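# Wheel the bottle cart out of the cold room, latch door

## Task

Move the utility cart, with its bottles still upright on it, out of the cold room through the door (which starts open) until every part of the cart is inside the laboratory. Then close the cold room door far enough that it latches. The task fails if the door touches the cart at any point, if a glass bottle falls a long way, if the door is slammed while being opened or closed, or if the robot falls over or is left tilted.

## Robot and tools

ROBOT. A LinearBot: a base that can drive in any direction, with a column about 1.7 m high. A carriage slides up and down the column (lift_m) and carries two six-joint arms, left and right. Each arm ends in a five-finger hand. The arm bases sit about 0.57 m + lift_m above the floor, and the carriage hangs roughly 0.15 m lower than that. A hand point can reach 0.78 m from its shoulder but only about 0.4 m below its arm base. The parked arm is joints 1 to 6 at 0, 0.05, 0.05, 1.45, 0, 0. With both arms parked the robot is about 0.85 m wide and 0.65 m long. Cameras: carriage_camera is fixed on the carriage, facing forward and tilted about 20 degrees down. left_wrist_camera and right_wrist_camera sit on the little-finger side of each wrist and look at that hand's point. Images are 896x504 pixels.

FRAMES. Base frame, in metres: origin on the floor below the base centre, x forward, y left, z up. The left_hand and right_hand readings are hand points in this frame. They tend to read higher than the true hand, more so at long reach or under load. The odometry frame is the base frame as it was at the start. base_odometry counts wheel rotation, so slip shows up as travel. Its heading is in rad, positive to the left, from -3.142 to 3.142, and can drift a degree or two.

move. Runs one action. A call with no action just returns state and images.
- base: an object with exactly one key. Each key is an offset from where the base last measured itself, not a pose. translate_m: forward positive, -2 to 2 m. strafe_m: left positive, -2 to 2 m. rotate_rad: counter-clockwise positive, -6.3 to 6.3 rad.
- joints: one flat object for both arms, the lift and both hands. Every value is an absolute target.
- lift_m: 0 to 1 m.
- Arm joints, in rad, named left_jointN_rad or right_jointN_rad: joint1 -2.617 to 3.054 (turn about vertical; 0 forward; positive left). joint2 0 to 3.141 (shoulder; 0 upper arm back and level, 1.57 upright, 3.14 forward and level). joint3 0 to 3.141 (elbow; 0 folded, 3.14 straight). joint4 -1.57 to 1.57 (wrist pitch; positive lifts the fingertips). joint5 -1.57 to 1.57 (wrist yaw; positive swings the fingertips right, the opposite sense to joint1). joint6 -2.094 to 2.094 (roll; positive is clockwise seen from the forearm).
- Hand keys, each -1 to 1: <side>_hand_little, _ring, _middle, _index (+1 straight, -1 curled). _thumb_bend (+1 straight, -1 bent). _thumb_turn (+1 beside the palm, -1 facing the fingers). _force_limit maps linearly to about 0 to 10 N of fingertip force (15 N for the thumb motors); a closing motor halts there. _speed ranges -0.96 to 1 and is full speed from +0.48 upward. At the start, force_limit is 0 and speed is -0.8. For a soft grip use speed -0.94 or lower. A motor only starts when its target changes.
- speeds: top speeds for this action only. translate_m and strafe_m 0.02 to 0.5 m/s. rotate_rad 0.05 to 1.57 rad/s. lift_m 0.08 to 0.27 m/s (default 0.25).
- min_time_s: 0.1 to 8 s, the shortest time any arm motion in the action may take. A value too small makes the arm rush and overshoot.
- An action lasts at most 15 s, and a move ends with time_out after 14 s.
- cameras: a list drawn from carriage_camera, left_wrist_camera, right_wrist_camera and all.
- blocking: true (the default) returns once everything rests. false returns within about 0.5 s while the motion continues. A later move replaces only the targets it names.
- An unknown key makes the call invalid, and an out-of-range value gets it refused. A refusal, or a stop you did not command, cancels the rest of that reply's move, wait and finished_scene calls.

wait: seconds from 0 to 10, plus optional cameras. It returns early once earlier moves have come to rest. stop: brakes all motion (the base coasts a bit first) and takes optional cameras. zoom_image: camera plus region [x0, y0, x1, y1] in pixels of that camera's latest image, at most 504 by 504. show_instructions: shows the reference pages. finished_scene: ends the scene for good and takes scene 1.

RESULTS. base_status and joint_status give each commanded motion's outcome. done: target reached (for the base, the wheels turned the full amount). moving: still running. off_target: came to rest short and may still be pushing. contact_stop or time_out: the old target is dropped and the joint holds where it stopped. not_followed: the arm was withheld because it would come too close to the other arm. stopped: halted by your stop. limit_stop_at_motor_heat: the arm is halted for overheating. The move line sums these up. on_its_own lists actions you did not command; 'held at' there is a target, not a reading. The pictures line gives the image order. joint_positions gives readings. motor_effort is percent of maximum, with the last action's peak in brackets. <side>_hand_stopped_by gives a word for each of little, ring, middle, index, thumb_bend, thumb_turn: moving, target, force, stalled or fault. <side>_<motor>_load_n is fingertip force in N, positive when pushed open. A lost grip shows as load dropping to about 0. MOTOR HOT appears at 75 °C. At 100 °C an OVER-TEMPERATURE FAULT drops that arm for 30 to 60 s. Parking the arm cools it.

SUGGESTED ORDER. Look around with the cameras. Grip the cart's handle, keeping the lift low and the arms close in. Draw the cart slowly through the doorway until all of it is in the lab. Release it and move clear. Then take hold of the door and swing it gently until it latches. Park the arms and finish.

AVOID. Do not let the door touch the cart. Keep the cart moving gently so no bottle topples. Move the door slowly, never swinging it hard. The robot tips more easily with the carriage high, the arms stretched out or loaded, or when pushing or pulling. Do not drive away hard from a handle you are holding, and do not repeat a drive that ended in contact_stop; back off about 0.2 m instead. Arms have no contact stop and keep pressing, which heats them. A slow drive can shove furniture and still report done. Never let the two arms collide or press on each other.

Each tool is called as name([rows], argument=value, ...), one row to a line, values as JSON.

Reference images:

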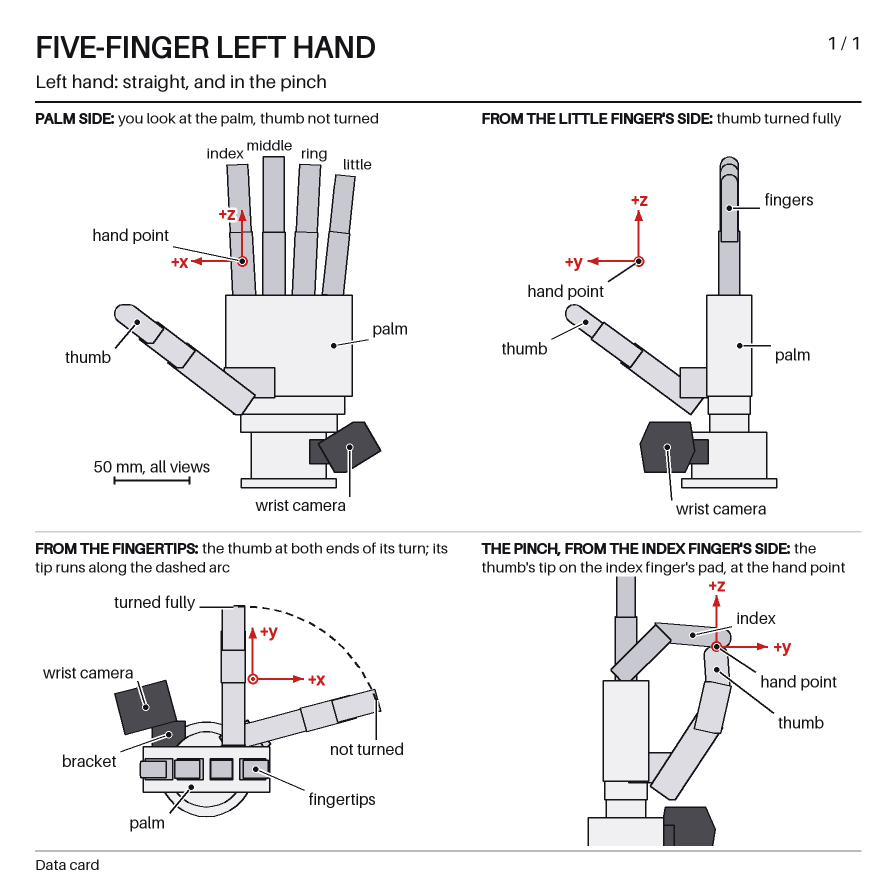

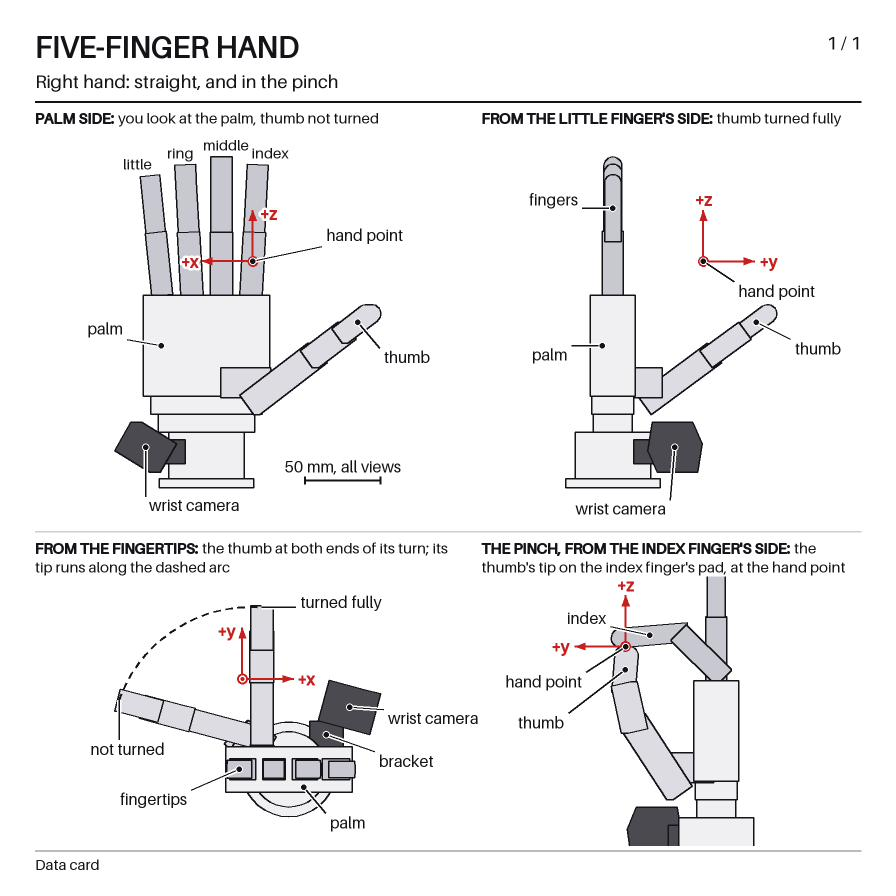

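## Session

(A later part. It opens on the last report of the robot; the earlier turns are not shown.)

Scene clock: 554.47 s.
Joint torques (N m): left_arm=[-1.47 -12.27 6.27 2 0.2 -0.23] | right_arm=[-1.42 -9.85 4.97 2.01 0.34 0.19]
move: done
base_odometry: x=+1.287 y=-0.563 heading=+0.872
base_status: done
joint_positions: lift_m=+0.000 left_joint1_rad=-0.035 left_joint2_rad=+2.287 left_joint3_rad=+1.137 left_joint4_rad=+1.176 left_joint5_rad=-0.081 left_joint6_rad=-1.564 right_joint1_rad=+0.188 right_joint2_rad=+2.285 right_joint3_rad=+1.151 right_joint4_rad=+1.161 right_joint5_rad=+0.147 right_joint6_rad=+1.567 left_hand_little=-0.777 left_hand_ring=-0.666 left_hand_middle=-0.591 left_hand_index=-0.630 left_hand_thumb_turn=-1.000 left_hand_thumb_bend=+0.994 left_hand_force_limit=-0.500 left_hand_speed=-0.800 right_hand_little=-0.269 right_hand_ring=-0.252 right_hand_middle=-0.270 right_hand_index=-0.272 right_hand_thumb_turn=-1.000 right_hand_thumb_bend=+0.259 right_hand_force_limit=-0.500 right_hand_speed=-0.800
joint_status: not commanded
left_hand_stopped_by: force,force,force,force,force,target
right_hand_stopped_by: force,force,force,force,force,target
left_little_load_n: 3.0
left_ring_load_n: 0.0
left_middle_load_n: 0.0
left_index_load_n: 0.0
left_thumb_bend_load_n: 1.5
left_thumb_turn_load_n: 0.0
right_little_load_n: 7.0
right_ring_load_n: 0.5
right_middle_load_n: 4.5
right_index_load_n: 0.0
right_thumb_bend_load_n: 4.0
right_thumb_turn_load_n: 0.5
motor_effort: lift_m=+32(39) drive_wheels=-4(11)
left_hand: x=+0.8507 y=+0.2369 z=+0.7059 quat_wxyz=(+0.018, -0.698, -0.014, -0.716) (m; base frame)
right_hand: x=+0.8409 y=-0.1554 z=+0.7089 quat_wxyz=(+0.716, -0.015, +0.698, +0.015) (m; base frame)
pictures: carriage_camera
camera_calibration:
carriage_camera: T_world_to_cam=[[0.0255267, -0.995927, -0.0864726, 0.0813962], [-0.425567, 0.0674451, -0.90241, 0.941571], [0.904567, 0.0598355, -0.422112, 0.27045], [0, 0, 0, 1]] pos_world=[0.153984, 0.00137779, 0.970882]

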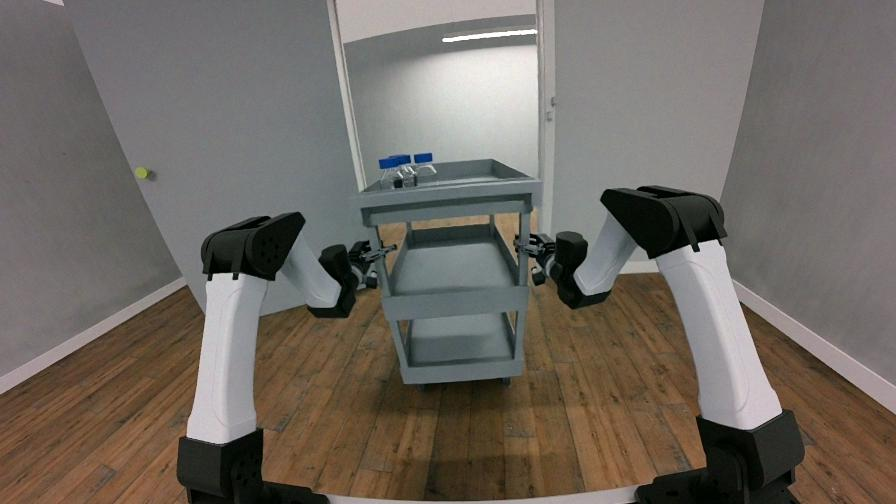

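move(base={"rotate_rad": -0.8}, speeds={"rotate_rad": 0.12}, cameras=["all"])

Scene clock: 566.03 s.
Joint torques (N m): left_arm=[1.22 -12.29 6.75 2.07 -0.28 -0.22] | right_arm=[-0.94 -9.91 5.18 1.98 0.33 0.19]
move: done
base_odometry: x=+1.287 y=-0.563 heading=+0.072
base_status: done
joint_positions: lift_m=+0.000 left_joint1_rad=-0.065 left_joint2_rad=+2.287 left_joint3_rad=+1.132 left_joint4_rad=+1.169 left_joint5_rad=-0.032 left_joint6_rad=-1.568 right_joint1_rad=+0.182 right_joint2_rad=+2.286 right_joint3_rad=+1.148 right_joint4_rad=+1.168 right_joint5_rad=+0.150 right_joint6_rad=+1.562 left_hand_little=-0.777 left_hand_ring=-0.666 left_hand_middle=-0.591 left_hand_index=-0.630 left_hand_thumb_turn=-1.000 left_hand_thumb_bend=+0.994 left_hand_force_limit=-0.500 left_hand_speed=-0.800 right_hand_little=-0.270 right_hand_ring=-0.252 right_hand_middle=-0.270 right_hand_index=-0.272 right_hand_thumb_turn=-1.000 right_hand_thumb_bend=+0.260 right_hand_force_limit=-0.500 right_hand_speed=-0.800
joint_status: not commanded
left_hand_stopped_by: force,force,force,force,force,target
right_hand_stopped_by: force,force,force,force,force,target
left_little_load_n: 4.5
left_ring_load_n: 0.0
left_middle_load_n: 0.0
left_index_load_n: 0.0
left_thumb_bend_load_n: 0.0
left_thumb_turn_load_n: 0.0
right_little_load_n: 0.0
right_ring_load_n: 0.0
right_middle_load_n: 3.5
right_index_load_n: 0.0
right_thumb_bend_load_n: 4.0
right_thumb_turn_load_n: 1.0
motor_effort: lift_m=+35(38) drive_wheels=+4(12)
left_hand: x=+0.8449 y=+0.2092 z=+0.7022 quat_wxyz=(-0.011, -0.702, +0.012, -0.712) (m; base frame)
right_hand: x=+0.8415 y=-0.1601 z=+0.7091 quat_wxyz=(+0.717, -0.012, +0.696, +0.010) (m; base frame)
pictures: carriage_camera, left_wrist_camera, right_wrist_camera
camera_calibration:
carriage_camera: T_world_to_cam=[[0.0255267, -0.995927, -0.0864726, 0.0813962], [-0.425567, 0.0674451, -0.90241, 0.941571], [0.904567, 0.0598355, -0.422112, 0.27045], [0, 0, 0, 1]] pos_world=[0.153984, 0.00137779, 0.970882]
left_wrist_camera: T_world_to_cam=[[0.00826345, 0.96625, 0.257475, -0.395941], [-0.546817, -0.211209, 0.810174, -0.0662567], [0.837211, -0.147487, 0.526617, -0.933357], [0, 0, 0, 1]] pos_world=[0.748459, 0.230926, 0.647146]
right_wrist_camera: T_world_to_cam=[[-0.0547482, 0.972166, -0.227805, 0.362301], [-0.533585, 0.164354, 0.829623, -0.115503], [0.843973, 0.166974, 0.509735, -0.924876], [0, 0, 0, 1]] pos_world=[0.738775, -0.178804, 0.649799]

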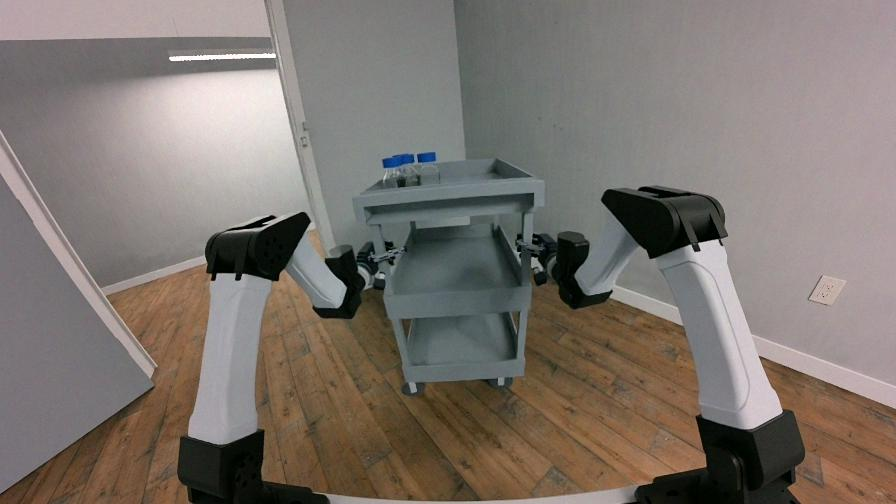

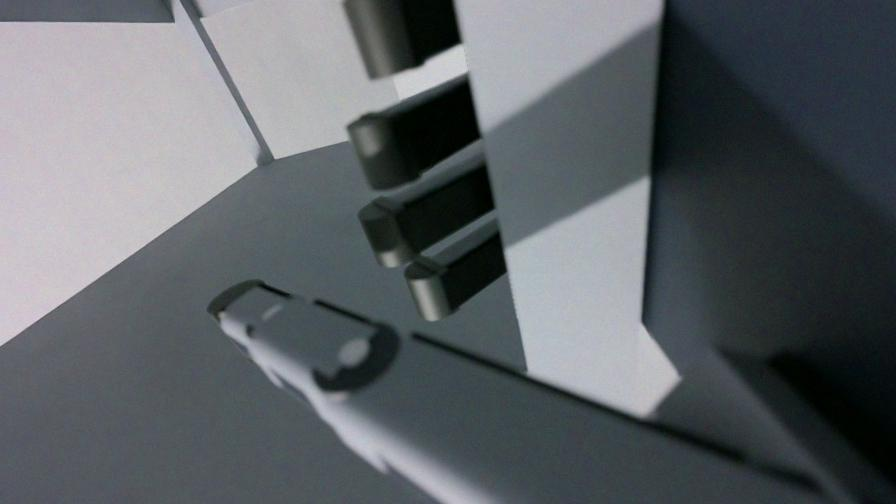

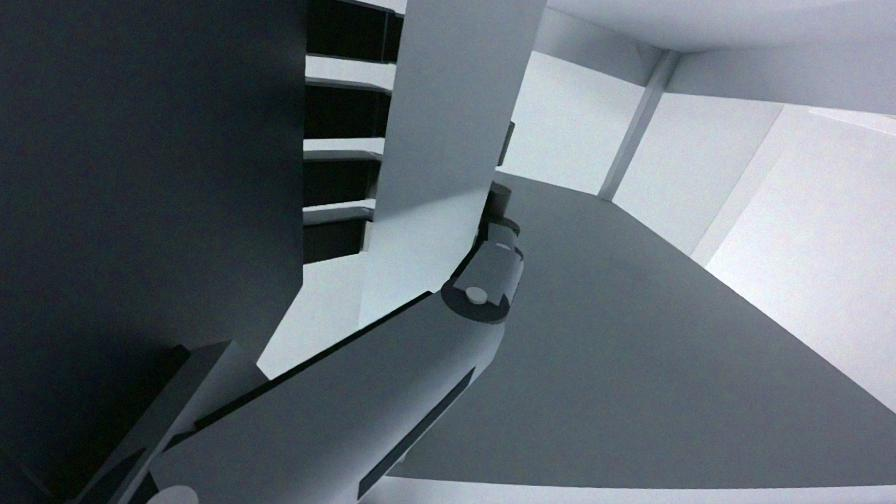

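move(joints={"left_hand_thumb_bend": 1, "right_hand_thumb_bend": 1, "left_hand_index": 1, "left_hand_middle": 1, "left_hand_ring": 1, "left_hand_little": 1, "right_hand_index": 1, "right_hand_middle": 1, "right_hand_ring": 1, "right_hand_little": 1}, cameras=["left_wrist_camera", "right_wrist_camera"])

Scene clock: 577.93 s.
Joint torques (N m): left_arm=[0.36 -12.29 6.74 2.09 -0.22 -0.19] | right_arm=[-0.96 -9.96 5.18 1.97 0.28 0.21]
move: done
base_odometry: x=+1.287 y=-0.563 heading=+0.072
base_status: not commanded
joint_positions: lift_m=+0.000 left_joint1_rad=-0.056 left_joint2_rad=+2.287 left_joint3_rad=+1.132 left_joint4_rad=+1.169 left_joint5_rad=-0.038 left_joint6_rad=-1.568 right_joint1_rad=+0.182 right_joint2_rad=+2.286 right_joint3_rad=+1.148 right_joint4_rad=+1.168 right_joint5_rad=+0.155 right_joint6_rad=+1.562 left_hand_little=+1.000 left_hand_ring=+1.000 left_hand_middle=+1.000 left_hand_index=+1.000 left_hand_thumb_turn=-1.000 left_hand_thumb_bend=+1.000 left_hand_force_limit=-0.500 left_hand_speed=-0.800 right_hand_little=+1.000 right_hand_ring=+1.000 right_hand_middle=+1.000 right_hand_index=+1.000 right_hand_thumb_turn=-1.000 right_hand_thumb_bend=+1.000 right_hand_force_limit=-0.500 right_hand_speed=-0.800
joint_status: all done
left_hand_stopped_by: target,target,target,target,target,target
right_hand_stopped_by: target,target,target,target,target,target
left_little_load_n: 0.0
left_ring_load_n: 0.0
left_middle_load_n: 0.0
left_index_load_n: 0.0
left_thumb_bend_load_n: 0.0
left_thumb_turn_load_n: 0.0
right_little_load_n: 0.0
right_ring_load_n: 0.0
right_middle_load_n: 0.0
right_index_load_n: 0.0
right_thumb_bend_load_n: 0.0
right_thumb_turn_load_n: 0.0
motor_effort: lift_m=+34(38) drive_wheels=+5(5)
left_hand: x=+0.8461 y=+0.2160 z=+0.7022 quat_wxyz=(-0.005, -0.702, +0.007, -0.712) (m; base frame)
right_hand: x=+0.8419 y=-0.1612 z=+0.7091 quat_wxyz=(+0.717, -0.011, +0.696, +0.008) (m; base frame)
pictures: left_wrist_camera, right_wrist_camera
camera_calibration:
left_wrist_camera: T_world_to_cam=[[-0.00650678, 0.966284, 0.257398, -0.389961], [-0.543552, -0.219474, 0.810175, -0.0651073], [0.83935, -0.134637, 0.526653, -0.938041], [0, 0, 0, 1]] pos_world=[0.749418, 0.236228, 0.647146]
right_wrist_camera: T_world_to_cam=[[-0.0495679, 0.972481, -0.227646, 0.358911], [-0.532658, 0.167068, 0.829677, -0.115493], [0.844878, 0.162383, 0.509719, -0.926536], [0, 0, 0, 1]] pos_world=[0.739082, -0.179285, 0.6498]

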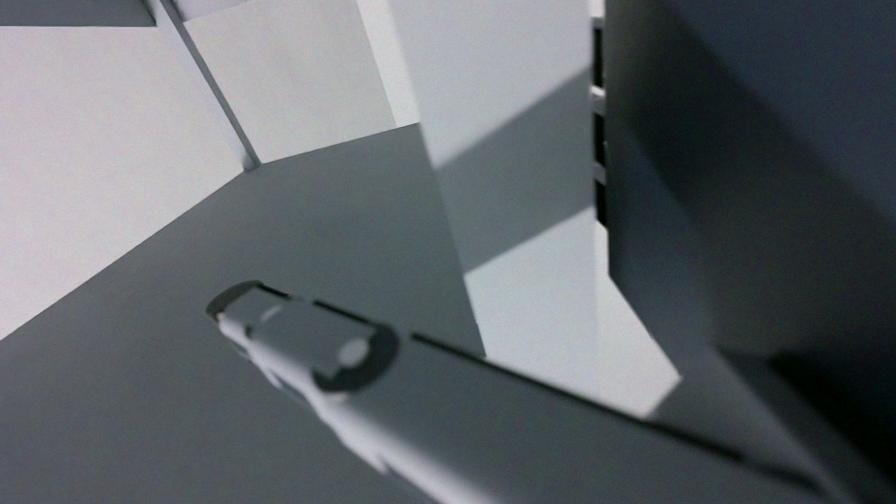

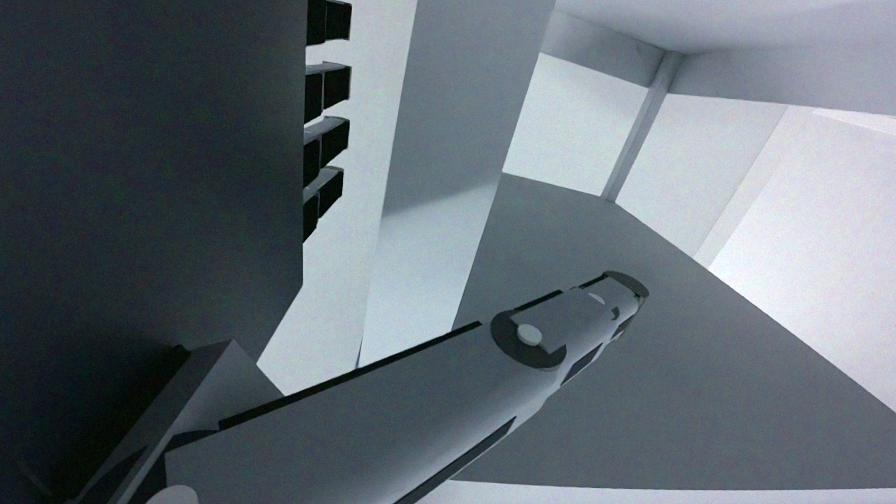

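Now back out.

move(base={"translate_m": -0.3}, speeds={"translate_m": 0.12})

move(joints={"lift_m": 0.3, "left_joint1_rad": 0, "left_joint2_rad": 0.9, "left_joint3_rad": 1.2, "left_joint4_rad": -0.3, "left_joint5_rad": 0, "left_joint6_rad": 0, "right_joint1_rad": 0, "right_joint2_rad": 0.9, "right_joint3_rad": 1.2, "right_joint4_rad": -0.3, "right_joint5_rad": 0, "right_joint6_rad": 0, "left_hand_thumb_turn": 1, "right_hand_thumb_turn": 1}, min_time_s=3, cameras=["carriage_camera"])

Scene clock: 585.67 s.
Joint torques (N m): left_arm=[0.38 -12.33 6.76 2.1 -0.22 -0.19] | right_arm=[-0.84 -9.63 5.19 1.94 0.26 0.18]
move: done
base_odometry: x=+0.988 y=-0.584 heading=+0.071
base_status: done
joint_positions: lift_m=+0.000 left_joint1_rad=-0.056 left_joint2_rad=+2.287 left_joint3_rad=+1.132 left_joint4_rad=+1.169 left_joint5_rad=-0.039 left_joint6_rad=-1.568 right_joint1_rad=+0.182 right_joint2_rad=+2.286 right_joint3_rad=+1.148 right_joint4_rad=+1.167 right_joint5_rad=+0.155 right_joint6_rad=+1.562 left_hand_little=+1.000 left_hand_ring=+1.000 left_hand_middle=+1.000 left_hand_index=+1.000 left_hand_thumb_turn=-1.000 left_hand_thumb_bend=+1.000 left_hand_force_limit=-0.500 left_hand_speed=-0.800 right_hand_little=+1.000 right_hand_ring=+1.000 right_hand_middle=+1.000 right_hand_index=+1.000 right_hand_thumb_turn=-1.000 right_hand_thumb_bend=+1.000 right_hand_force_limit=-0.500 right_hand_speed=-0.800
joint_status: not commanded
left_hand_stopped_by: target,target,target,target,target,target
right_hand_stopped_by: target,target,target,target,target,target
left_little_load_n: 0.0
left_ring_load_n: 0.0
left_middle_load_n: 0.0
left_index_load_n: 0.0
left_thumb_bend_load_n: 0.0
left_thumb_turn_load_n: 0.0
right_little_load_n: 0.0
right_ring_load_n: 0.0
right_middle_load_n: 0.0
right_index_load_n: 0.0
right_thumb_bend_load_n: 0.0
right_thumb_turn_load_n: -0.5
motor_effort: lift_m=+35(38) drive_wheels=-6(10)
left_hand: x=+0.8461 y=+0.2161 z=+0.7021 quat_wxyz=(-0.005, -0.702, +0.007, -0.712) (m; base frame)
right_hand: x=+0.8419 y=-0.1611 z=+0.7088 quat_wxyz=(+0.717, -0.011, +0.697, +0.008) (m; base frame)
pictures: none

Scene clock: 591.30 s.
Joint torques (N m): left_arm=[0.47 -2.24 9.78 1.98 0.02 -0.06] | right_arm=[-1.01 -1.91 9.59 1.89 -0.13 0.07]
move: done
base_odometry: x=+0.988 y=-0.584 heading=+0.071
base_status: not commanded
joint_positions: lift_m=+0.300 left_joint1_rad=-0.007 left_joint2_rad=+0.907 left_joint3_rad=+1.178 left_joint4_rad=-0.279 left_joint5_rad=-0.012 left_joint6_rad=-0.006 right_joint1_rad=+0.007 right_joint2_rad=+0.907 right_joint3_rad=+1.176 right_joint4_rad=-0.285 right_joint5_rad=+0.015 right_joint6_rad=+0.008 left_hand_little=+1.000 left_hand_ring=+1.000 left_hand_middle=+1.000 left_hand_index=+1.000 left_hand_thumb_turn=+1.000 left_hand_thumb_bend=+1.000 left_hand_force_limit=-0.500 left_hand_speed=-0.800 right_hand_little=+1.000 right_hand_ring=+1.000 right_hand_middle=+1.000 right_hand_index=+1.000 right_hand_thumb_turn=+1.000 right_hand_thumb_bend=+1.000 right_hand_force_limit=-0.500 right_hand_speed=-0.800
joint_status: all done
left_hand_stopped_by: target,target,target,target,target,target
right_hand_stopped_by: target,target,target,target,target,target
left_little_load_n: 0.0
left_ring_load_n: 0.0
left_middle_load_n: 0.0
left_index_load_n: -0.5
left_thumb_bend_load_n: 0.0
left_thumb_turn_load_n: 0.0
right_little_load_n: 0.0
right_ring_load_n: 0.0
right_middle_load_n: 0.0
right_index_load_n: 0.0
right_thumb_bend_load_n: 0.5
right_thumb_turn_load_n: 0.0
motor_effort: lift_m=+33(44) drive_wheels=-5(6)
left_hand: x=+0.5780 y=+0.2720 z=+1.2377 quat_wxyz=(+0.498, -0.505, +0.499, -0.498) (m; base frame)
right_hand: x=+0.5779 y=-0.2724 z=+1.2354 quat_wxyz=(+0.496, -0.500, +0.508, -0.496) (m; base frame)
pictures: carriage_camera
camera_calibration:
carriage_camera: T_world_to_cam=[[0.0255267, -0.995927, -0.0864726, 0.107347], [-0.425567, 0.0674451, -0.90241, 1.21238], [0.904567, 0.0598355, -0.422112, 0.397126], [0, 0, 0, 1]] pos_world=[0.153984, 0.00137779, 1.27098]

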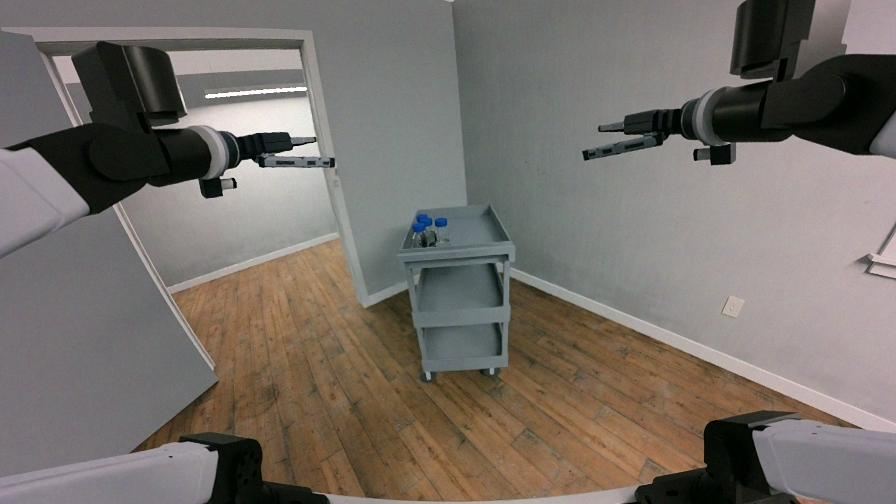

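move(joints={"lift_m": 0.165, "left_joint1_rad": -0.1, "left_joint2_rad": 2.3, "left_joint3_rad": 1.137, "left_joint4_rad": 1.16, "left_joint5_rad": -0.1, "left_joint6_rad": -1.57, "right_joint1_rad": 0.126, "right_joint2_rad": 2.3, "right_joint3_rad": 1.137, "right_joint4_rad": 1.16, "right_joint5_rad": 0.126, "right_joint6_rad": 1.57, "left_hand_index": -1, "left_hand_middle": -1, "left_hand_ring": -1, "left_hand_little": -1, "right_hand_index": -1, "right_hand_middle": -1, "right_hand_ring": -1, "right_hand_little": -1}, min_time_s=4, cameras=["all"])

Scene clock: 663.03 s.
Joint torques (N m): left_arm=[-0.75 -11.41 5.41 2.27 -0.24 -0.22] | right_arm=[0.13 -9.21 5.16 2.11 0.21 0.17]
move: done
base_odometry: x=+0.988 y=-0.584 heading=+0.071
base_status: not commanded
joint_positions: lift_m=+0.165 left_joint1_rad=-0.093 left_joint2_rad=+2.278 left_joint3_rad=+1.147 left_joint4_rad=+1.148 left_joint5_rad=-0.087 left_joint6_rad=-1.563 right_joint1_rad=+0.119 right_joint2_rad=+2.278 right_joint3_rad=+1.148 right_joint4_rad=+1.154 right_joint5_rad=+0.111 right_joint6_rad=+1.561 left_hand_little=-1.000 left_hand_ring=-1.000 left_hand_middle=-1.000 left_hand_index=-1.000 left_hand_thumb_turn=+1.000 left_hand_thumb_bend=+1.000 left_hand_force_limit=-0.500 left_hand_speed=-0.800 right_hand_little=-1.000 right_hand_ring=-1.000 right_hand_middle=-1.000 right_hand_index=-1.000 right_hand_thumb_turn=+1.000 right_hand_thumb_bend=+1.000 right_hand_force_limit=-0.500 right_hand_speed=-0.800
joint_status: all done
left_hand_stopped_by: target,target,target,target,target,target
right_hand_stopped_by: target,target,target,target,target,target
left_little_load_n: 0.0
left_ring_load_n: 0.0
left_middle_load_n: 0.0
left_index_load_n: 0.0
left_thumb_bend_load_n: 0.0
left_thumb_turn_load_n: 0.0
right_little_load_n: 0.0
right_ring_load_n: 0.0
right_middle_load_n: 0.0
right_index_load_n: 0.0
right_thumb_bend_load_n: -0.5
right_thumb_turn_load_n: 0.0
motor_effort: lift_m=+34(39) drive_wheels=-5(6)
left_hand: x=+0.8485 y=+0.2021 z=+0.8729 quat_wxyz=(+0.000, -0.701, +0.004, -0.713) (m; base frame)
right_hand: x=+0.8471 y=-0.1908 z=+0.8748 quat_wxyz=(+0.715, -0.005, +0.699, +0.000) (m; base frame)
pictures: carriage_camera, left_wrist_camera, right_wrist_camera
camera_calibration:
carriage_camera: T_world_to_cam=[[0.0255267, -0.995927, -0.0864726, 0.0956642], [-0.425567, 0.0674451, -0.90241, 1.09047], [0.904567, 0.0598355, -0.422112, 0.340098], [0, 0, 0, 1]] pos_world=[0.153984, 0.00137779, 1.13588]
left_wrist_camera: T_world_to_cam=[[-0.0181532, 0.965082, 0.261317, -0.413804], [-0.542798, -0.229005, 0.808039, -0.201959], [0.839667, -0.127174, 0.528002, -1.03472], [0, 0, 0, 1]] pos_world=[0.751682, 0.221517, 0.817657]
right_wrist_camera: T_world_to_cam=[[-0.0333602, 0.972477, -0.230599, 0.414538], [-0.524665, 0.179338, 0.832204, -0.252002], [0.850655, 0.14875, 0.504242, -1.01322], [0, 0, 0, 1]] pos_world=[0.743511, -0.20722, 0.816216]

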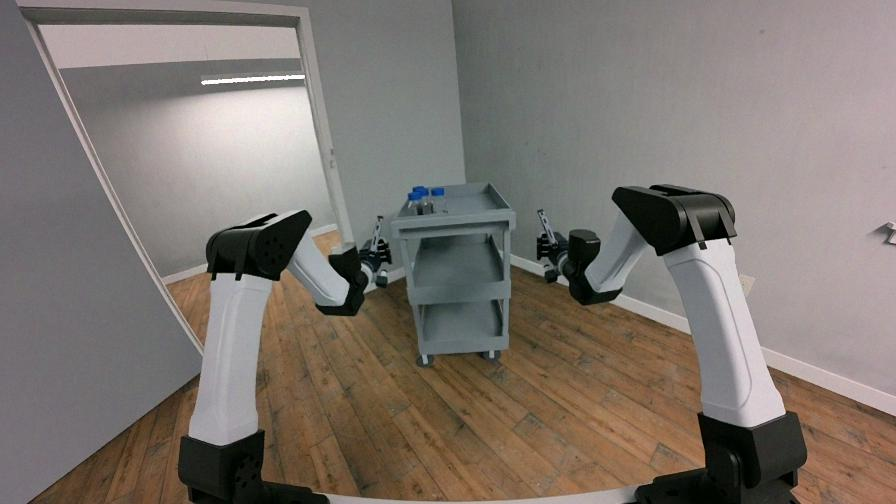

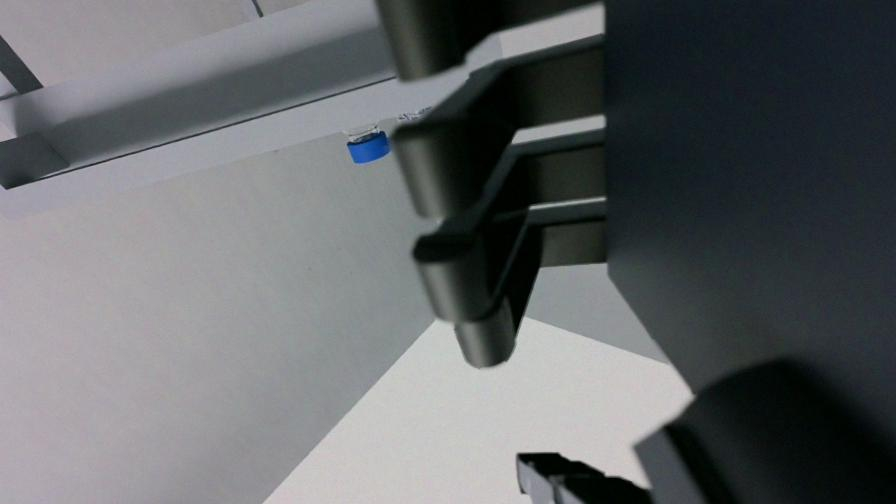

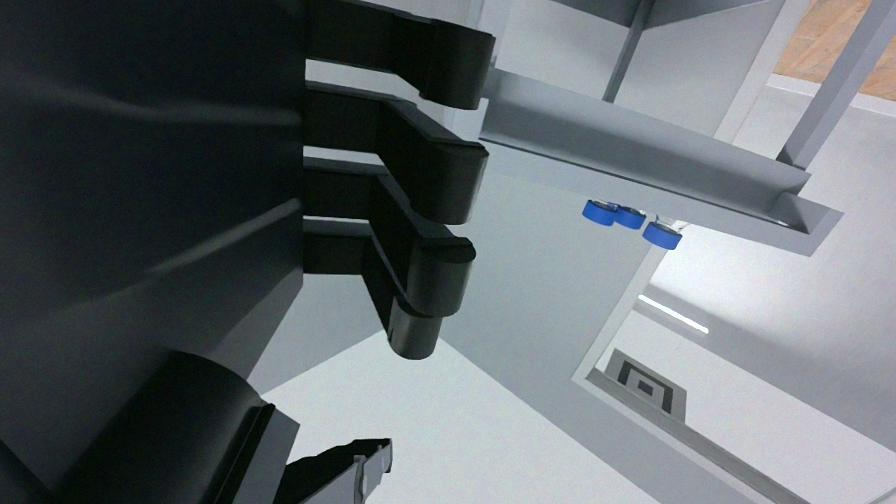

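move(base={"strafe_m": 0.04})

move(base={"translate_m": 0.2}, speeds={"translate_m": 0.1}, cameras=["carriage_camera"])

zoom_image(camera="carriage_camera", region=[330, 160, 610, 360])

Scene clock: 670.63 s.
Joint torques (N m): left_arm=[-0.44 -11.45 5.41 2.25 -0.21 -0.24] | right_arm=[-0.46 -9.48 5.29 2.06 0.19 0.18]
move: done
base_odometry: x=+0.985 y=-0.545 heading=+0.072
base_status: done
joint_positions: lift_m=+0.165 left_joint1_rad=-0.097 left_joint2_rad=+2.278 left_joint3_rad=+1.147 left_joint4_rad=+1.151 left_joint5_rad=-0.091 left_joint6_rad=-1.564 right_joint1_rad=+0.125 right_joint2_rad=+2.278 right_joint3_rad=+1.147 right_joint4_rad=+1.157 right_joint5_rad=+0.114 right_joint6_rad=+1.562 left_hand_little=-1.000 left_hand_ring=-1.000 left_hand_middle=-1.000 left_hand_index=-1.000 left_hand_thumb_turn=+1.000 left_hand_thumb_bend=+1.000 left_hand_force_limit=-0.500 left_hand_speed=-0.800 right_hand_little=-1.000 right_hand_ring=-1.000 right_hand_middle=-1.000 right_hand_index=-1.000 right_hand_thumb_turn=+1.000 right_hand_thumb_bend=+1.000 right_hand_force_limit=-0.500 right_hand_speed=-0.800
joint_status: not commanded
left_hand_stopped_by: target,target,target,target,target,target
right_hand_stopped_by: target,target,target,target,target,target
left_little_load_n: 0.0
left_ring_load_n: 0.0
left_middle_load_n: 0.0
left_index_load_n: 0.0
left_thumb_bend_load_n: 0.0
left_thumb_turn_load_n: 0.0
right_little_load_n: 0.0
right_ring_load_n: 0.0
right_middle_load_n: 0.0
right_index_load_n: 0.0
right_thumb_bend_load_n: 0.0
right_thumb_turn_load_n: -0.5
motor_effort: lift_m=+33(37) drive_wheels=-2(7)
left_hand: x=+0.8482 y=+0.2004 z=+0.8739 quat_wxyz=(+0.000, -0.700, +0.004, -0.714) (m; base frame)
right_hand: x=+0.8465 y=-0.1880 z=+0.8756 quat_wxyz=(+0.716, -0.006, +0.698, +0.002) (m; base frame)
pictures: none

Scene clock: 673.33 s.
Joint torques (N m): left_arm=[-0.36 -11.52 5.42 2.23 -0.19 -0.24] | right_arm=[-0.35 -9.29 5.59 1.89 0.2 0.19]
move: done
base_odometry: x=+1.184 y=-0.530 heading=+0.072
base_status: done
joint_positions: lift_m=+0.165 left_joint1_rad=-0.097 left_joint2_rad=+2.279 left_joint3_rad=+1.147 left_joint4_rad=+1.154 left_joint5_rad=-0.091 left_joint6_rad=-1.564 right_joint1_rad=+0.125 right_joint2_rad=+2.279 right_joint3_rad=+1.140 right_joint4_rad=+1.171 right_joint5_rad=+0.114 right_joint6_rad=+1.564 left_hand_little=-1.000 left_hand_ring=-1.000 left_hand_middle=-1.000 left_hand_index=-1.000 left_hand_thumb_turn=+1.000 left_hand_thumb_bend=+1.000 left_hand_force_limit=-0.500 left_hand_speed=-0.800 right_hand_little=-1.000 right_hand_ring=-1.000 right_hand_middle=-1.000 right_hand_index=-1.000 right_hand_thumb_turn=+1.000 right_hand_thumb_bend=+1.000 right_hand_force_limit=-0.500 right_hand_speed=-0.800
joint_status: not commanded
left_hand_stopped_by: target,target,target,target,target,target
right_hand_stopped_by: target,target,target,target,target,target
left_little_load_n: 0.0
left_ring_load_n: 0.0
left_middle_load_n: 0.0
left_index_load_n: 0.0
left_thumb_bend_load_n: 0.0
left_thumb_turn_load_n: 0.0
right_little_load_n: 0.0
right_ring_load_n: 0.0
right_middle_load_n: 0.0
right_index_load_n: -1.5
right_thumb_bend_load_n: 0.0
right_thumb_turn_load_n: 0.0
motor_effort: lift_m=+38(39) drive_wheels=+3(8)
left_hand: x=+0.8481 y=+0.2004 z=+0.8743 quat_wxyz=(+0.000, -0.699, +0.004, -0.715) (m; base frame)
right_hand: x=+0.8449 y=-0.1883 z=+0.8762 quat_wxyz=(+0.719, -0.005, +0.695, +0.002) (m; base frame)
pictures: carriage_camera
camera_calibration:
carriage_camera: T_world_to_cam=[[0.0255267, -0.995927, -0.0864726, 0.0956642], [-0.425567, 0.0674451, -0.90241, 1.09047], [0.904567, 0.0598355, -0.422112, 0.340098], [0, 0, 0, 1]] pos_world=[0.153984, 0.00137779, 1.13588]

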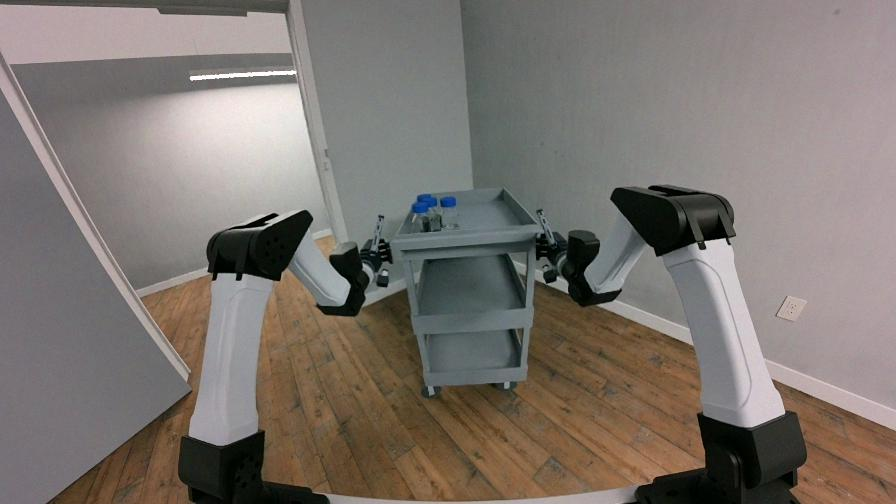

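Scaled by 1.800 from the camera's 896x504 image, which has a finer 1280x720 frame.

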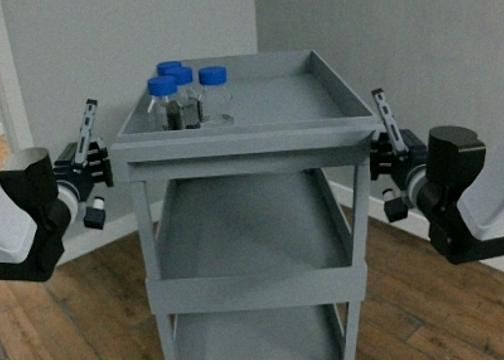

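move(base={"translate_m": -0.05}, speeds={"translate_m": 0.1})

move(joints={"left_joint1_rad": -0.17, "left_joint5_rad": -0.17, "right_joint1_rad": 0.2, "right_joint5_rad": 0.2})

move(base={"translate_m": 0.13}, speeds={"translate_m": 0.1}, cameras=["carriage_camera"])

zoom_image(camera="carriage_camera", region=[330, 160, 610, 360])

Scene clock: 679.90 s.
Joint torques (N m): left_arm=[-0.39 -11.54 5.39 2.23 -0.19 -0.24] | right_arm=[-0.31 -9.32 6 1.94 0.19 0.17]
move: done
base_odometry: x=+1.134 y=-0.534 heading=+0.072
base_status: done
joint_positions: lift_m=+0.165 left_joint1_rad=-0.097 left_joint2_rad=+2.279 left_joint3_rad=+1.147 left_joint4_rad=+1.154 left_joint5_rad=-0.091 left_joint6_rad=-1.564 right_joint1_rad=+0.125 right_joint2_rad=+2.279 right_joint3_rad=+1.140 right_joint4_rad=+1.171 right_joint5_rad=+0.114 right_joint6_rad=+1.564 left_hand_little=-1.000 left_hand_ring=-1.000 left_hand_middle=-1.000 left_hand_index=-1.000 left_hand_thumb_turn=+1.000 left_hand_thumb_bend=+1.000 left_hand_force_limit=-0.500 left_hand_speed=-0.800 right_hand_little=-1.000 right_hand_ring=-1.000 right_hand_middle=-1.000 right_hand_index=-1.000 right_hand_thumb_turn=+1.000 right_hand_thumb_bend=+1.000 right_hand_force_limit=-0.500 right_hand_speed=-0.800
joint_status: not commanded
left_hand_stopped_by: target,target,target,target,target,target
right_hand_stopped_by: target,target,target,target,target,target
left_little_load_n: 0.0
left_ring_load_n: 0.0
left_middle_load_n: 0.0
left_index_load_n: 0.0
left_thumb_bend_load_n: 0.0
left_thumb_turn_load_n: 0.0
right_little_load_n: 0.0
right_ring_load_n: 0.0
right_middle_load_n: 0.0
right_index_load_n: 0.0
right_thumb_bend_load_n: 0.0
right_thumb_turn_load_n: 0.0
motor_effort: lift_m=+39(39) drive_wheels=+2(9)
left_hand: x=+0.8481 y=+0.2004 z=+0.8743 quat_wxyz=(+0.000, -0.699, +0.004, -0.715) (m; base frame)
right_hand: x=+0.8449 y=-0.1883 z=+0.8761 quat_wxyz=(+0.718, -0.005, +0.696, +0.003) (m; base frame)
pictures: none

Scene clock: 680.70 s.
Joint torques (N m): left_arm=[0.4 -11.48 5.39 2.22 -0.22 -0.24] | right_arm=[-0.76 -9.25 5.75 1.95 0.25 0.18]
move: done
base_odometry: x=+1.134 y=-0.534 heading=+0.072
base_status: not commanded
joint_positions: lift_m=+0.165 left_joint1_rad=-0.176 left_joint2_rad=+2.279 left_joint3_rad=+1.147 left_joint4_rad=+1.154 left_joint5_rad=-0.157 left_joint6_rad=-1.564 right_joint1_rad=+0.204 right_joint2_rad=+2.279 right_joint3_rad=+1.140 right_joint4_rad=+1.171 right_joint5_rad=+0.184 right_joint6_rad=+1.564 left_hand_little=-1.000 left_hand_ring=-1.000 left_hand_middle=-1.000 left_hand_index=-1.000 left_hand_thumb_turn=+1.000 left_hand_thumb_bend=+1.000 left_hand_force_limit=-0.500 left_hand_speed=-0.800 right_hand_little=-1.000 right_hand_ring=-1.000 right_hand_middle=-1.000 right_hand_index=-1.000 right_hand_thumb_turn=+1.000 right_hand_thumb_bend=+1.000 right_hand_force_limit=-0.500 right_hand_speed=-0.800
joint_status: all done
left_hand_stopped_by: target,target,target,target,target,target
right_hand_stopped_by: target,target,target,target,target,target
left_little_load_n: 0.0
left_ring_load_n: 0.0
left_middle_load_n: 0.0
left_index_load_n: 0.0
left_thumb_bend_load_n: -0.5
left_thumb_turn_load_n: 0.0
right_little_load_n: 0.0
right_ring_load_n: 0.5
right_middle_load_n: 0.0
right_index_load_n: 0.0
right_thumb_bend_load_n: 0.0
right_thumb_turn_load_n: 0.0
motor_effort: lift_m=+32(37) drive_wheels=+2(2)
left_hand: x=+0.8427 y=+0.1647 z=+0.8743 quat_wxyz=(-0.006, -0.699, +0.008, -0.715) (m; base frame)
right_hand: x=+0.8387 y=-0.1532 z=+0.8762 quat_wxyz=(+0.718, -0.007, +0.696, +0.007) (m; base frame)
pictures: none

Scene clock: 682.77 s.
Joint torques (N m): left_arm=[0.34 -11.48 7.1 1.97 -0.2 -0.21] | right_arm=[-0.28 -9.33 6.49 1.91 -0.03 0.14]
move: done
base_odometry: x=+1.264 y=-0.524 heading=+0.073
base_status: done
joint_positions: lift_m=+0.165 left_joint1_rad=-0.175 left_joint2_rad=+2.279 left_joint3_rad=+1.129 left_joint4_rad=+1.178 left_joint5_rad=-0.161 left_joint6_rad=-1.566 right_joint1_rad=+0.197 right_joint2_rad=+2.279 right_joint3_rad=+1.133 right_joint4_rad=+1.173 right_joint5_rad=+0.208 right_joint6_rad=+1.568 left_hand_little=-1.000 left_hand_ring=-1.000 left_hand_middle=-1.000 left_hand_index=-1.000 left_hand_thumb_turn=+1.000 left_hand_thumb_bend=+1.000 left_hand_force_limit=-0.500 left_hand_speed=-0.800 right_hand_little=-1.000 right_hand_ring=-1.000 right_hand_middle=-1.000 right_hand_index=-1.000 right_hand_thumb_turn=+1.000 right_hand_thumb_bend=+1.000 right_hand_force_limit=-0.500 right_hand_speed=-0.800
joint_status: not commanded
left_hand_stopped_by: target,target,target,target,target,target
right_hand_stopped_by: target,target,target,target,target,target
left_little_load_n: 0.0
left_ring_load_n: 0.0
left_middle_load_n: 0.0
left_index_load_n: 0.0
left_thumb_bend_load_n: -0.5
left_thumb_turn_load_n: 0.0
right_little_load_n: 0.0
right_ring_load_n: -0.5
right_middle_load_n: 0.0
right_index_load_n: 0.0
right_thumb_bend_load_n: 0.0
right_thumb_turn_load_n: -0.5
motor_effort: lift_m=+34(37) drive_wheels=-5(8)
left_hand: x=+0.8394 y=+0.1669 z=+0.8731 quat_wxyz=(-0.005, -0.697, +0.005, -0.717) (m; base frame)
right_hand: x=+0.8401 y=-0.1627 z=+0.8737 quat_wxyz=(+0.717, +0.005, +0.698, -0.003) (m; base frame)
pictures: carriage_camera
camera_calibration:
carriage_camera: T_world_to_cam=[[0.0255267, -0.995927, -0.0864726, 0.0956642], [-0.425567, 0.0674451, -0.90241, 1.09047], [0.904567, 0.0598355, -0.422112, 0.340098], [0, 0, 0, 1]] pos_world=[0.153984, 0.00137779, 1.13588]

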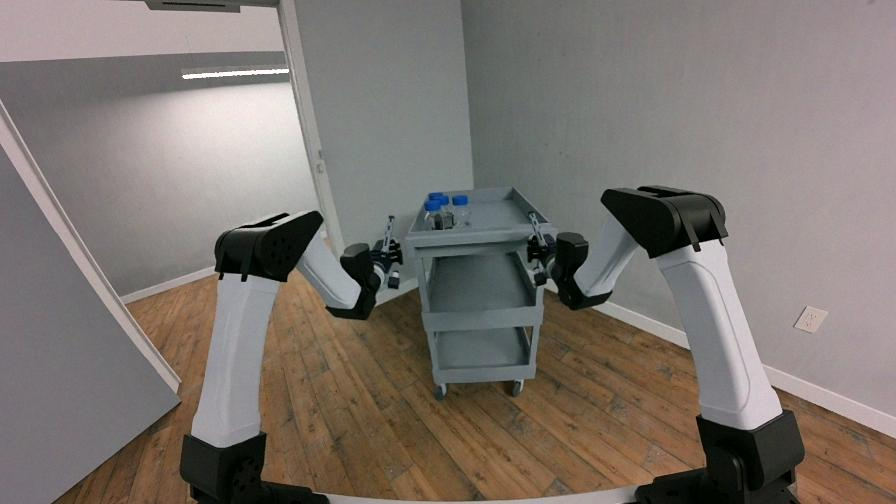

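Scaled by 1.800 from the camera's 896x504 image, which has a finer 1280x720 frame.

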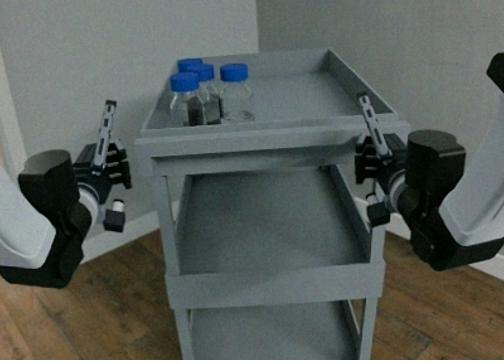

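move(base={"translate_m": -0.04}, speeds={"translate_m": 0.1})

move(base={"strafe_m": -0.06})

move(base={"translate_m": 0.12}, speeds={"translate_m": 0.1}, cameras=["carriage_camera"])

zoom_image(camera="carriage_camera", region=[330, 160, 610, 360])

Scene clock: 689.60 s.
Joint torques (N m): left_arm=[0.21 -11.41 7.08 2 -0.19 -0.2] | right_arm=[-0.23 -9.24 6.45 1.91 0 0.15]
move: done
base_odometry: x=+1.224 y=-0.527 heading=+0.072
base_status: done
joint_positions: lift_m=+0.165 left_joint1_rad=-0.174 left_joint2_rad=+2.279 left_joint3_rad=+1.129 left_joint4_rad=+1.175 left_joint5_rad=-0.161 left_joint6_rad=-1.566 right_joint1_rad=+0.197 right_joint2_rad=+2.279 right_joint3_rad=+1.133 right_joint4_rad=+1.170 right_joint5_rad=+0.207 right_joint6_rad=+1.568 left_hand_little=-1.000 left_hand_ring=-1.000 left_hand_middle=-1.000 left_hand_index=-1.000 left_hand_thumb_turn=+1.000 left_hand_thumb_bend=+1.000 left_hand_force_limit=-0.500 left_hand_speed=-0.800 right_hand_little=-1.000 right_hand_ring=-1.000 right_hand_middle=-1.000 right_hand_index=-1.000 right_hand_thumb_turn=+1.000 right_hand_thumb_bend=+1.000 right_hand_force_limit=-0.500 right_hand_speed=-0.800
joint_status: not commanded
left_hand_stopped_by: target,target,target,target,target,target
right_hand_stopped_by: target,target,target,target,target,target
left_little_load_n: 0.0
left_ring_load_n: 0.0
left_middle_load_n: -0.5
left_index_load_n: 0.0
left_thumb_bend_load_n: 0.0
left_thumb_turn_load_n: 0.0
right_little_load_n: 0.0
right_ring_load_n: 0.0
right_middle_load_n: 0.0
right_index_load_n: 0.0
right_thumb_bend_load_n: 0.0
right_thumb_turn_load_n: 0.0
motor_effort: lift_m=+35(37) drive_wheels=+1(10)
left_hand: x=+0.8396 y=+0.1674 z=+0.8720 quat_wxyz=(-0.004, -0.699, +0.005, -0.716) (m; base frame)
right_hand: x=+0.8402 y=-0.1626 z=+0.8728 quat_wxyz=(+0.715, +0.004, +0.699, -0.003) (m; base frame)
pictures: none

Scene clock: 690.87 s.
Joint torques (N m): left_arm=[0.09 -11.41 7.09 2 -0.2 -0.21] | right_arm=[0.02 -9.11 6.24 1.89 -0.1 0.14]
move: done
base_odometry: x=+1.229 y=-0.587 heading=+0.073
base_status: done
joint_positions: lift_m=+0.165 left_joint1_rad=-0.173 left_joint2_rad=+2.279 left_joint3_rad=+1.129 left_joint4_rad=+1.175 left_joint5_rad=-0.161 left_joint6_rad=-1.566 right_joint1_rad=+0.196 right_joint2_rad=+2.279 right_joint3_rad=+1.133 right_joint4_rad=+1.170 right_joint5_rad=+0.208 right_joint6_rad=+1.568 left_hand_little=-1.000 left_hand_ring=-1.000 left_hand_middle=-1.000 left_hand_index=-1.000 left_hand_thumb_turn=+1.000 left_hand_thumb_bend=+1.000 left_hand_force_limit=-0.500 left_hand_speed=-0.800 right_hand_little=-1.000 right_hand_ring=-1.000 right_hand_middle=-1.000 right_hand_index=-1.000 right_hand_thumb_turn=+1.000 right_hand_thumb_bend=+1.000 right_hand_force_limit=-0.500 right_hand_speed=-0.800
joint_status: not commanded
left_hand_stopped_by: target,target,target,target,target,target
right_hand_stopped_by: target,target,target,target,target,target
left_little_load_n: 0.0
left_ring_load_n: 0.0
left_middle_load_n: 0.0
left_index_load_n: 0.0
left_thumb_bend_load_n: 0.0
left_thumb_turn_load_n: 0.0
right_little_load_n: 0.0
right_ring_load_n: 0.0
right_middle_load_n: 0.0
right_index_load_n: 0.0
right_thumb_bend_load_n: 0.0
right_thumb_turn_load_n: 0.0
motor_effort: lift_m=+34(38) drive_wheels=+1(9)
left_hand: x=+0.8398 y=+0.1681 z=+0.8720 quat_wxyz=(-0.004, -0.699, +0.005, -0.716) (m; base frame)
right_hand: x=+0.8404 y=-0.1635 z=+0.8728 quat_wxyz=(+0.715, +0.005, +0.699, -0.004) (m; base frame)
pictures: none

Scene clock: 692.90 s.
Joint torques (N m): left_arm=[0.18 -11.44 7.38 1.97 -0.21 -0.2] | right_arm=[0.13 -9.29 7.04 1.93 -0.04 0.13]
move: done
base_odometry: x=+1.348 y=-0.578 heading=+0.072
base_status: done
joint_positions: lift_m=+0.165 left_joint1_rad=-0.174 left_joint2_rad=+2.279 left_joint3_rad=+1.126 left_joint4_rad=+1.175 left_joint5_rad=-0.159 left_joint6_rad=-1.567 right_joint1_rad=+0.195 right_joint2_rad=+2.279 right_joint3_rad=+1.125 right_joint4_rad=+1.173 right_joint5_rad=+0.209 right_joint6_rad=+1.569 left_hand_little=-1.000 left_hand_ring=-1.000 left_hand_middle=-1.000 left_hand_index=-1.000 left_hand_thumb_turn=+1.000 left_hand_thumb_bend=+1.000 left_hand_force_limit=-0.500 left_hand_speed=-0.800 right_hand_little=-1.000 right_hand_ring=-1.000 right_hand_middle=-1.000 right_hand_index=-1.000 right_hand_thumb_turn=+1.000 right_hand_thumb_bend=+1.000 right_hand_force_limit=-0.500 right_hand_speed=-0.800
joint_status: not commanded
left_hand_stopped_by: target,target,target,target,target,target
right_hand_stopped_by: target,target,target,target,target,target
left_little_load_n: 0.0
left_ring_load_n: 0.0
left_middle_load_n: 0.0
left_index_load_n: 0.0
left_thumb_bend_load_n: 0.5
left_thumb_turn_load_n: 0.0
right_little_load_n: 0.0
right_ring_load_n: 0.0
right_middle_load_n: 0.0
right_index_load_n: 0.0
right_thumb_bend_load_n: 0.0
right_thumb_turn_load_n: 0.0
motor_effort: lift_m=+35(38) drive_wheels=-4(10)
left_hand: x=+0.8391 y=+0.1674 z=+0.8707 quat_wxyz=(-0.005, -0.700, +0.005, -0.714) (m; base frame)
right_hand: x=+0.8392 y=-0.1645 z=+0.8703 quat_wxyz=(+0.714, +0.006, +0.700, -0.004) (m; base frame)
pictures: carriage_camera
camera_calibration:
carriage_camera: T_world_to_cam=[[0.0255267, -0.995927, -0.0864726, 0.0956642], [-0.425567, 0.0674451, -0.90241, 1.09047], [0.904567, 0.0598355, -0.422112, 0.340098], [0, 0, 0, 1]] pos_world=[0.153984, 0.00137779, 1.13588]

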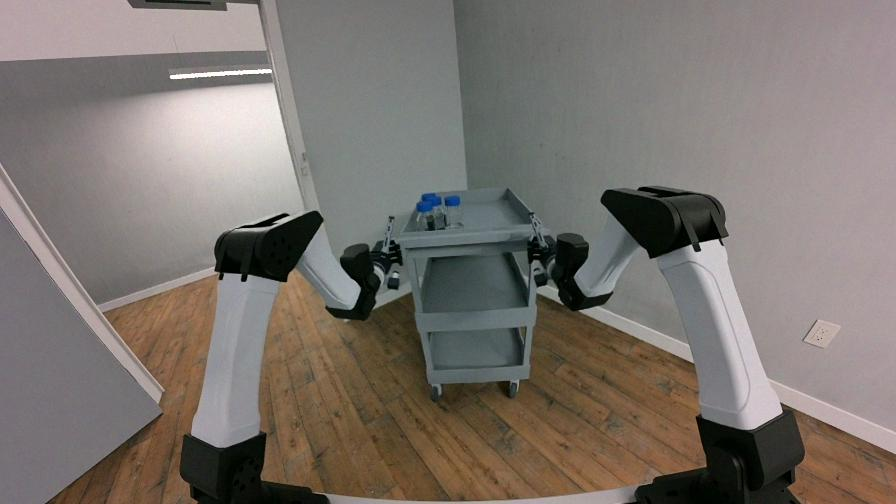

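Scaled by 1.800 from the camera's 896x504 image, which has a finer 1280x720 frame.

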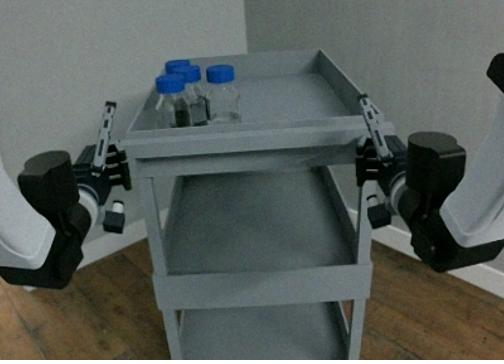

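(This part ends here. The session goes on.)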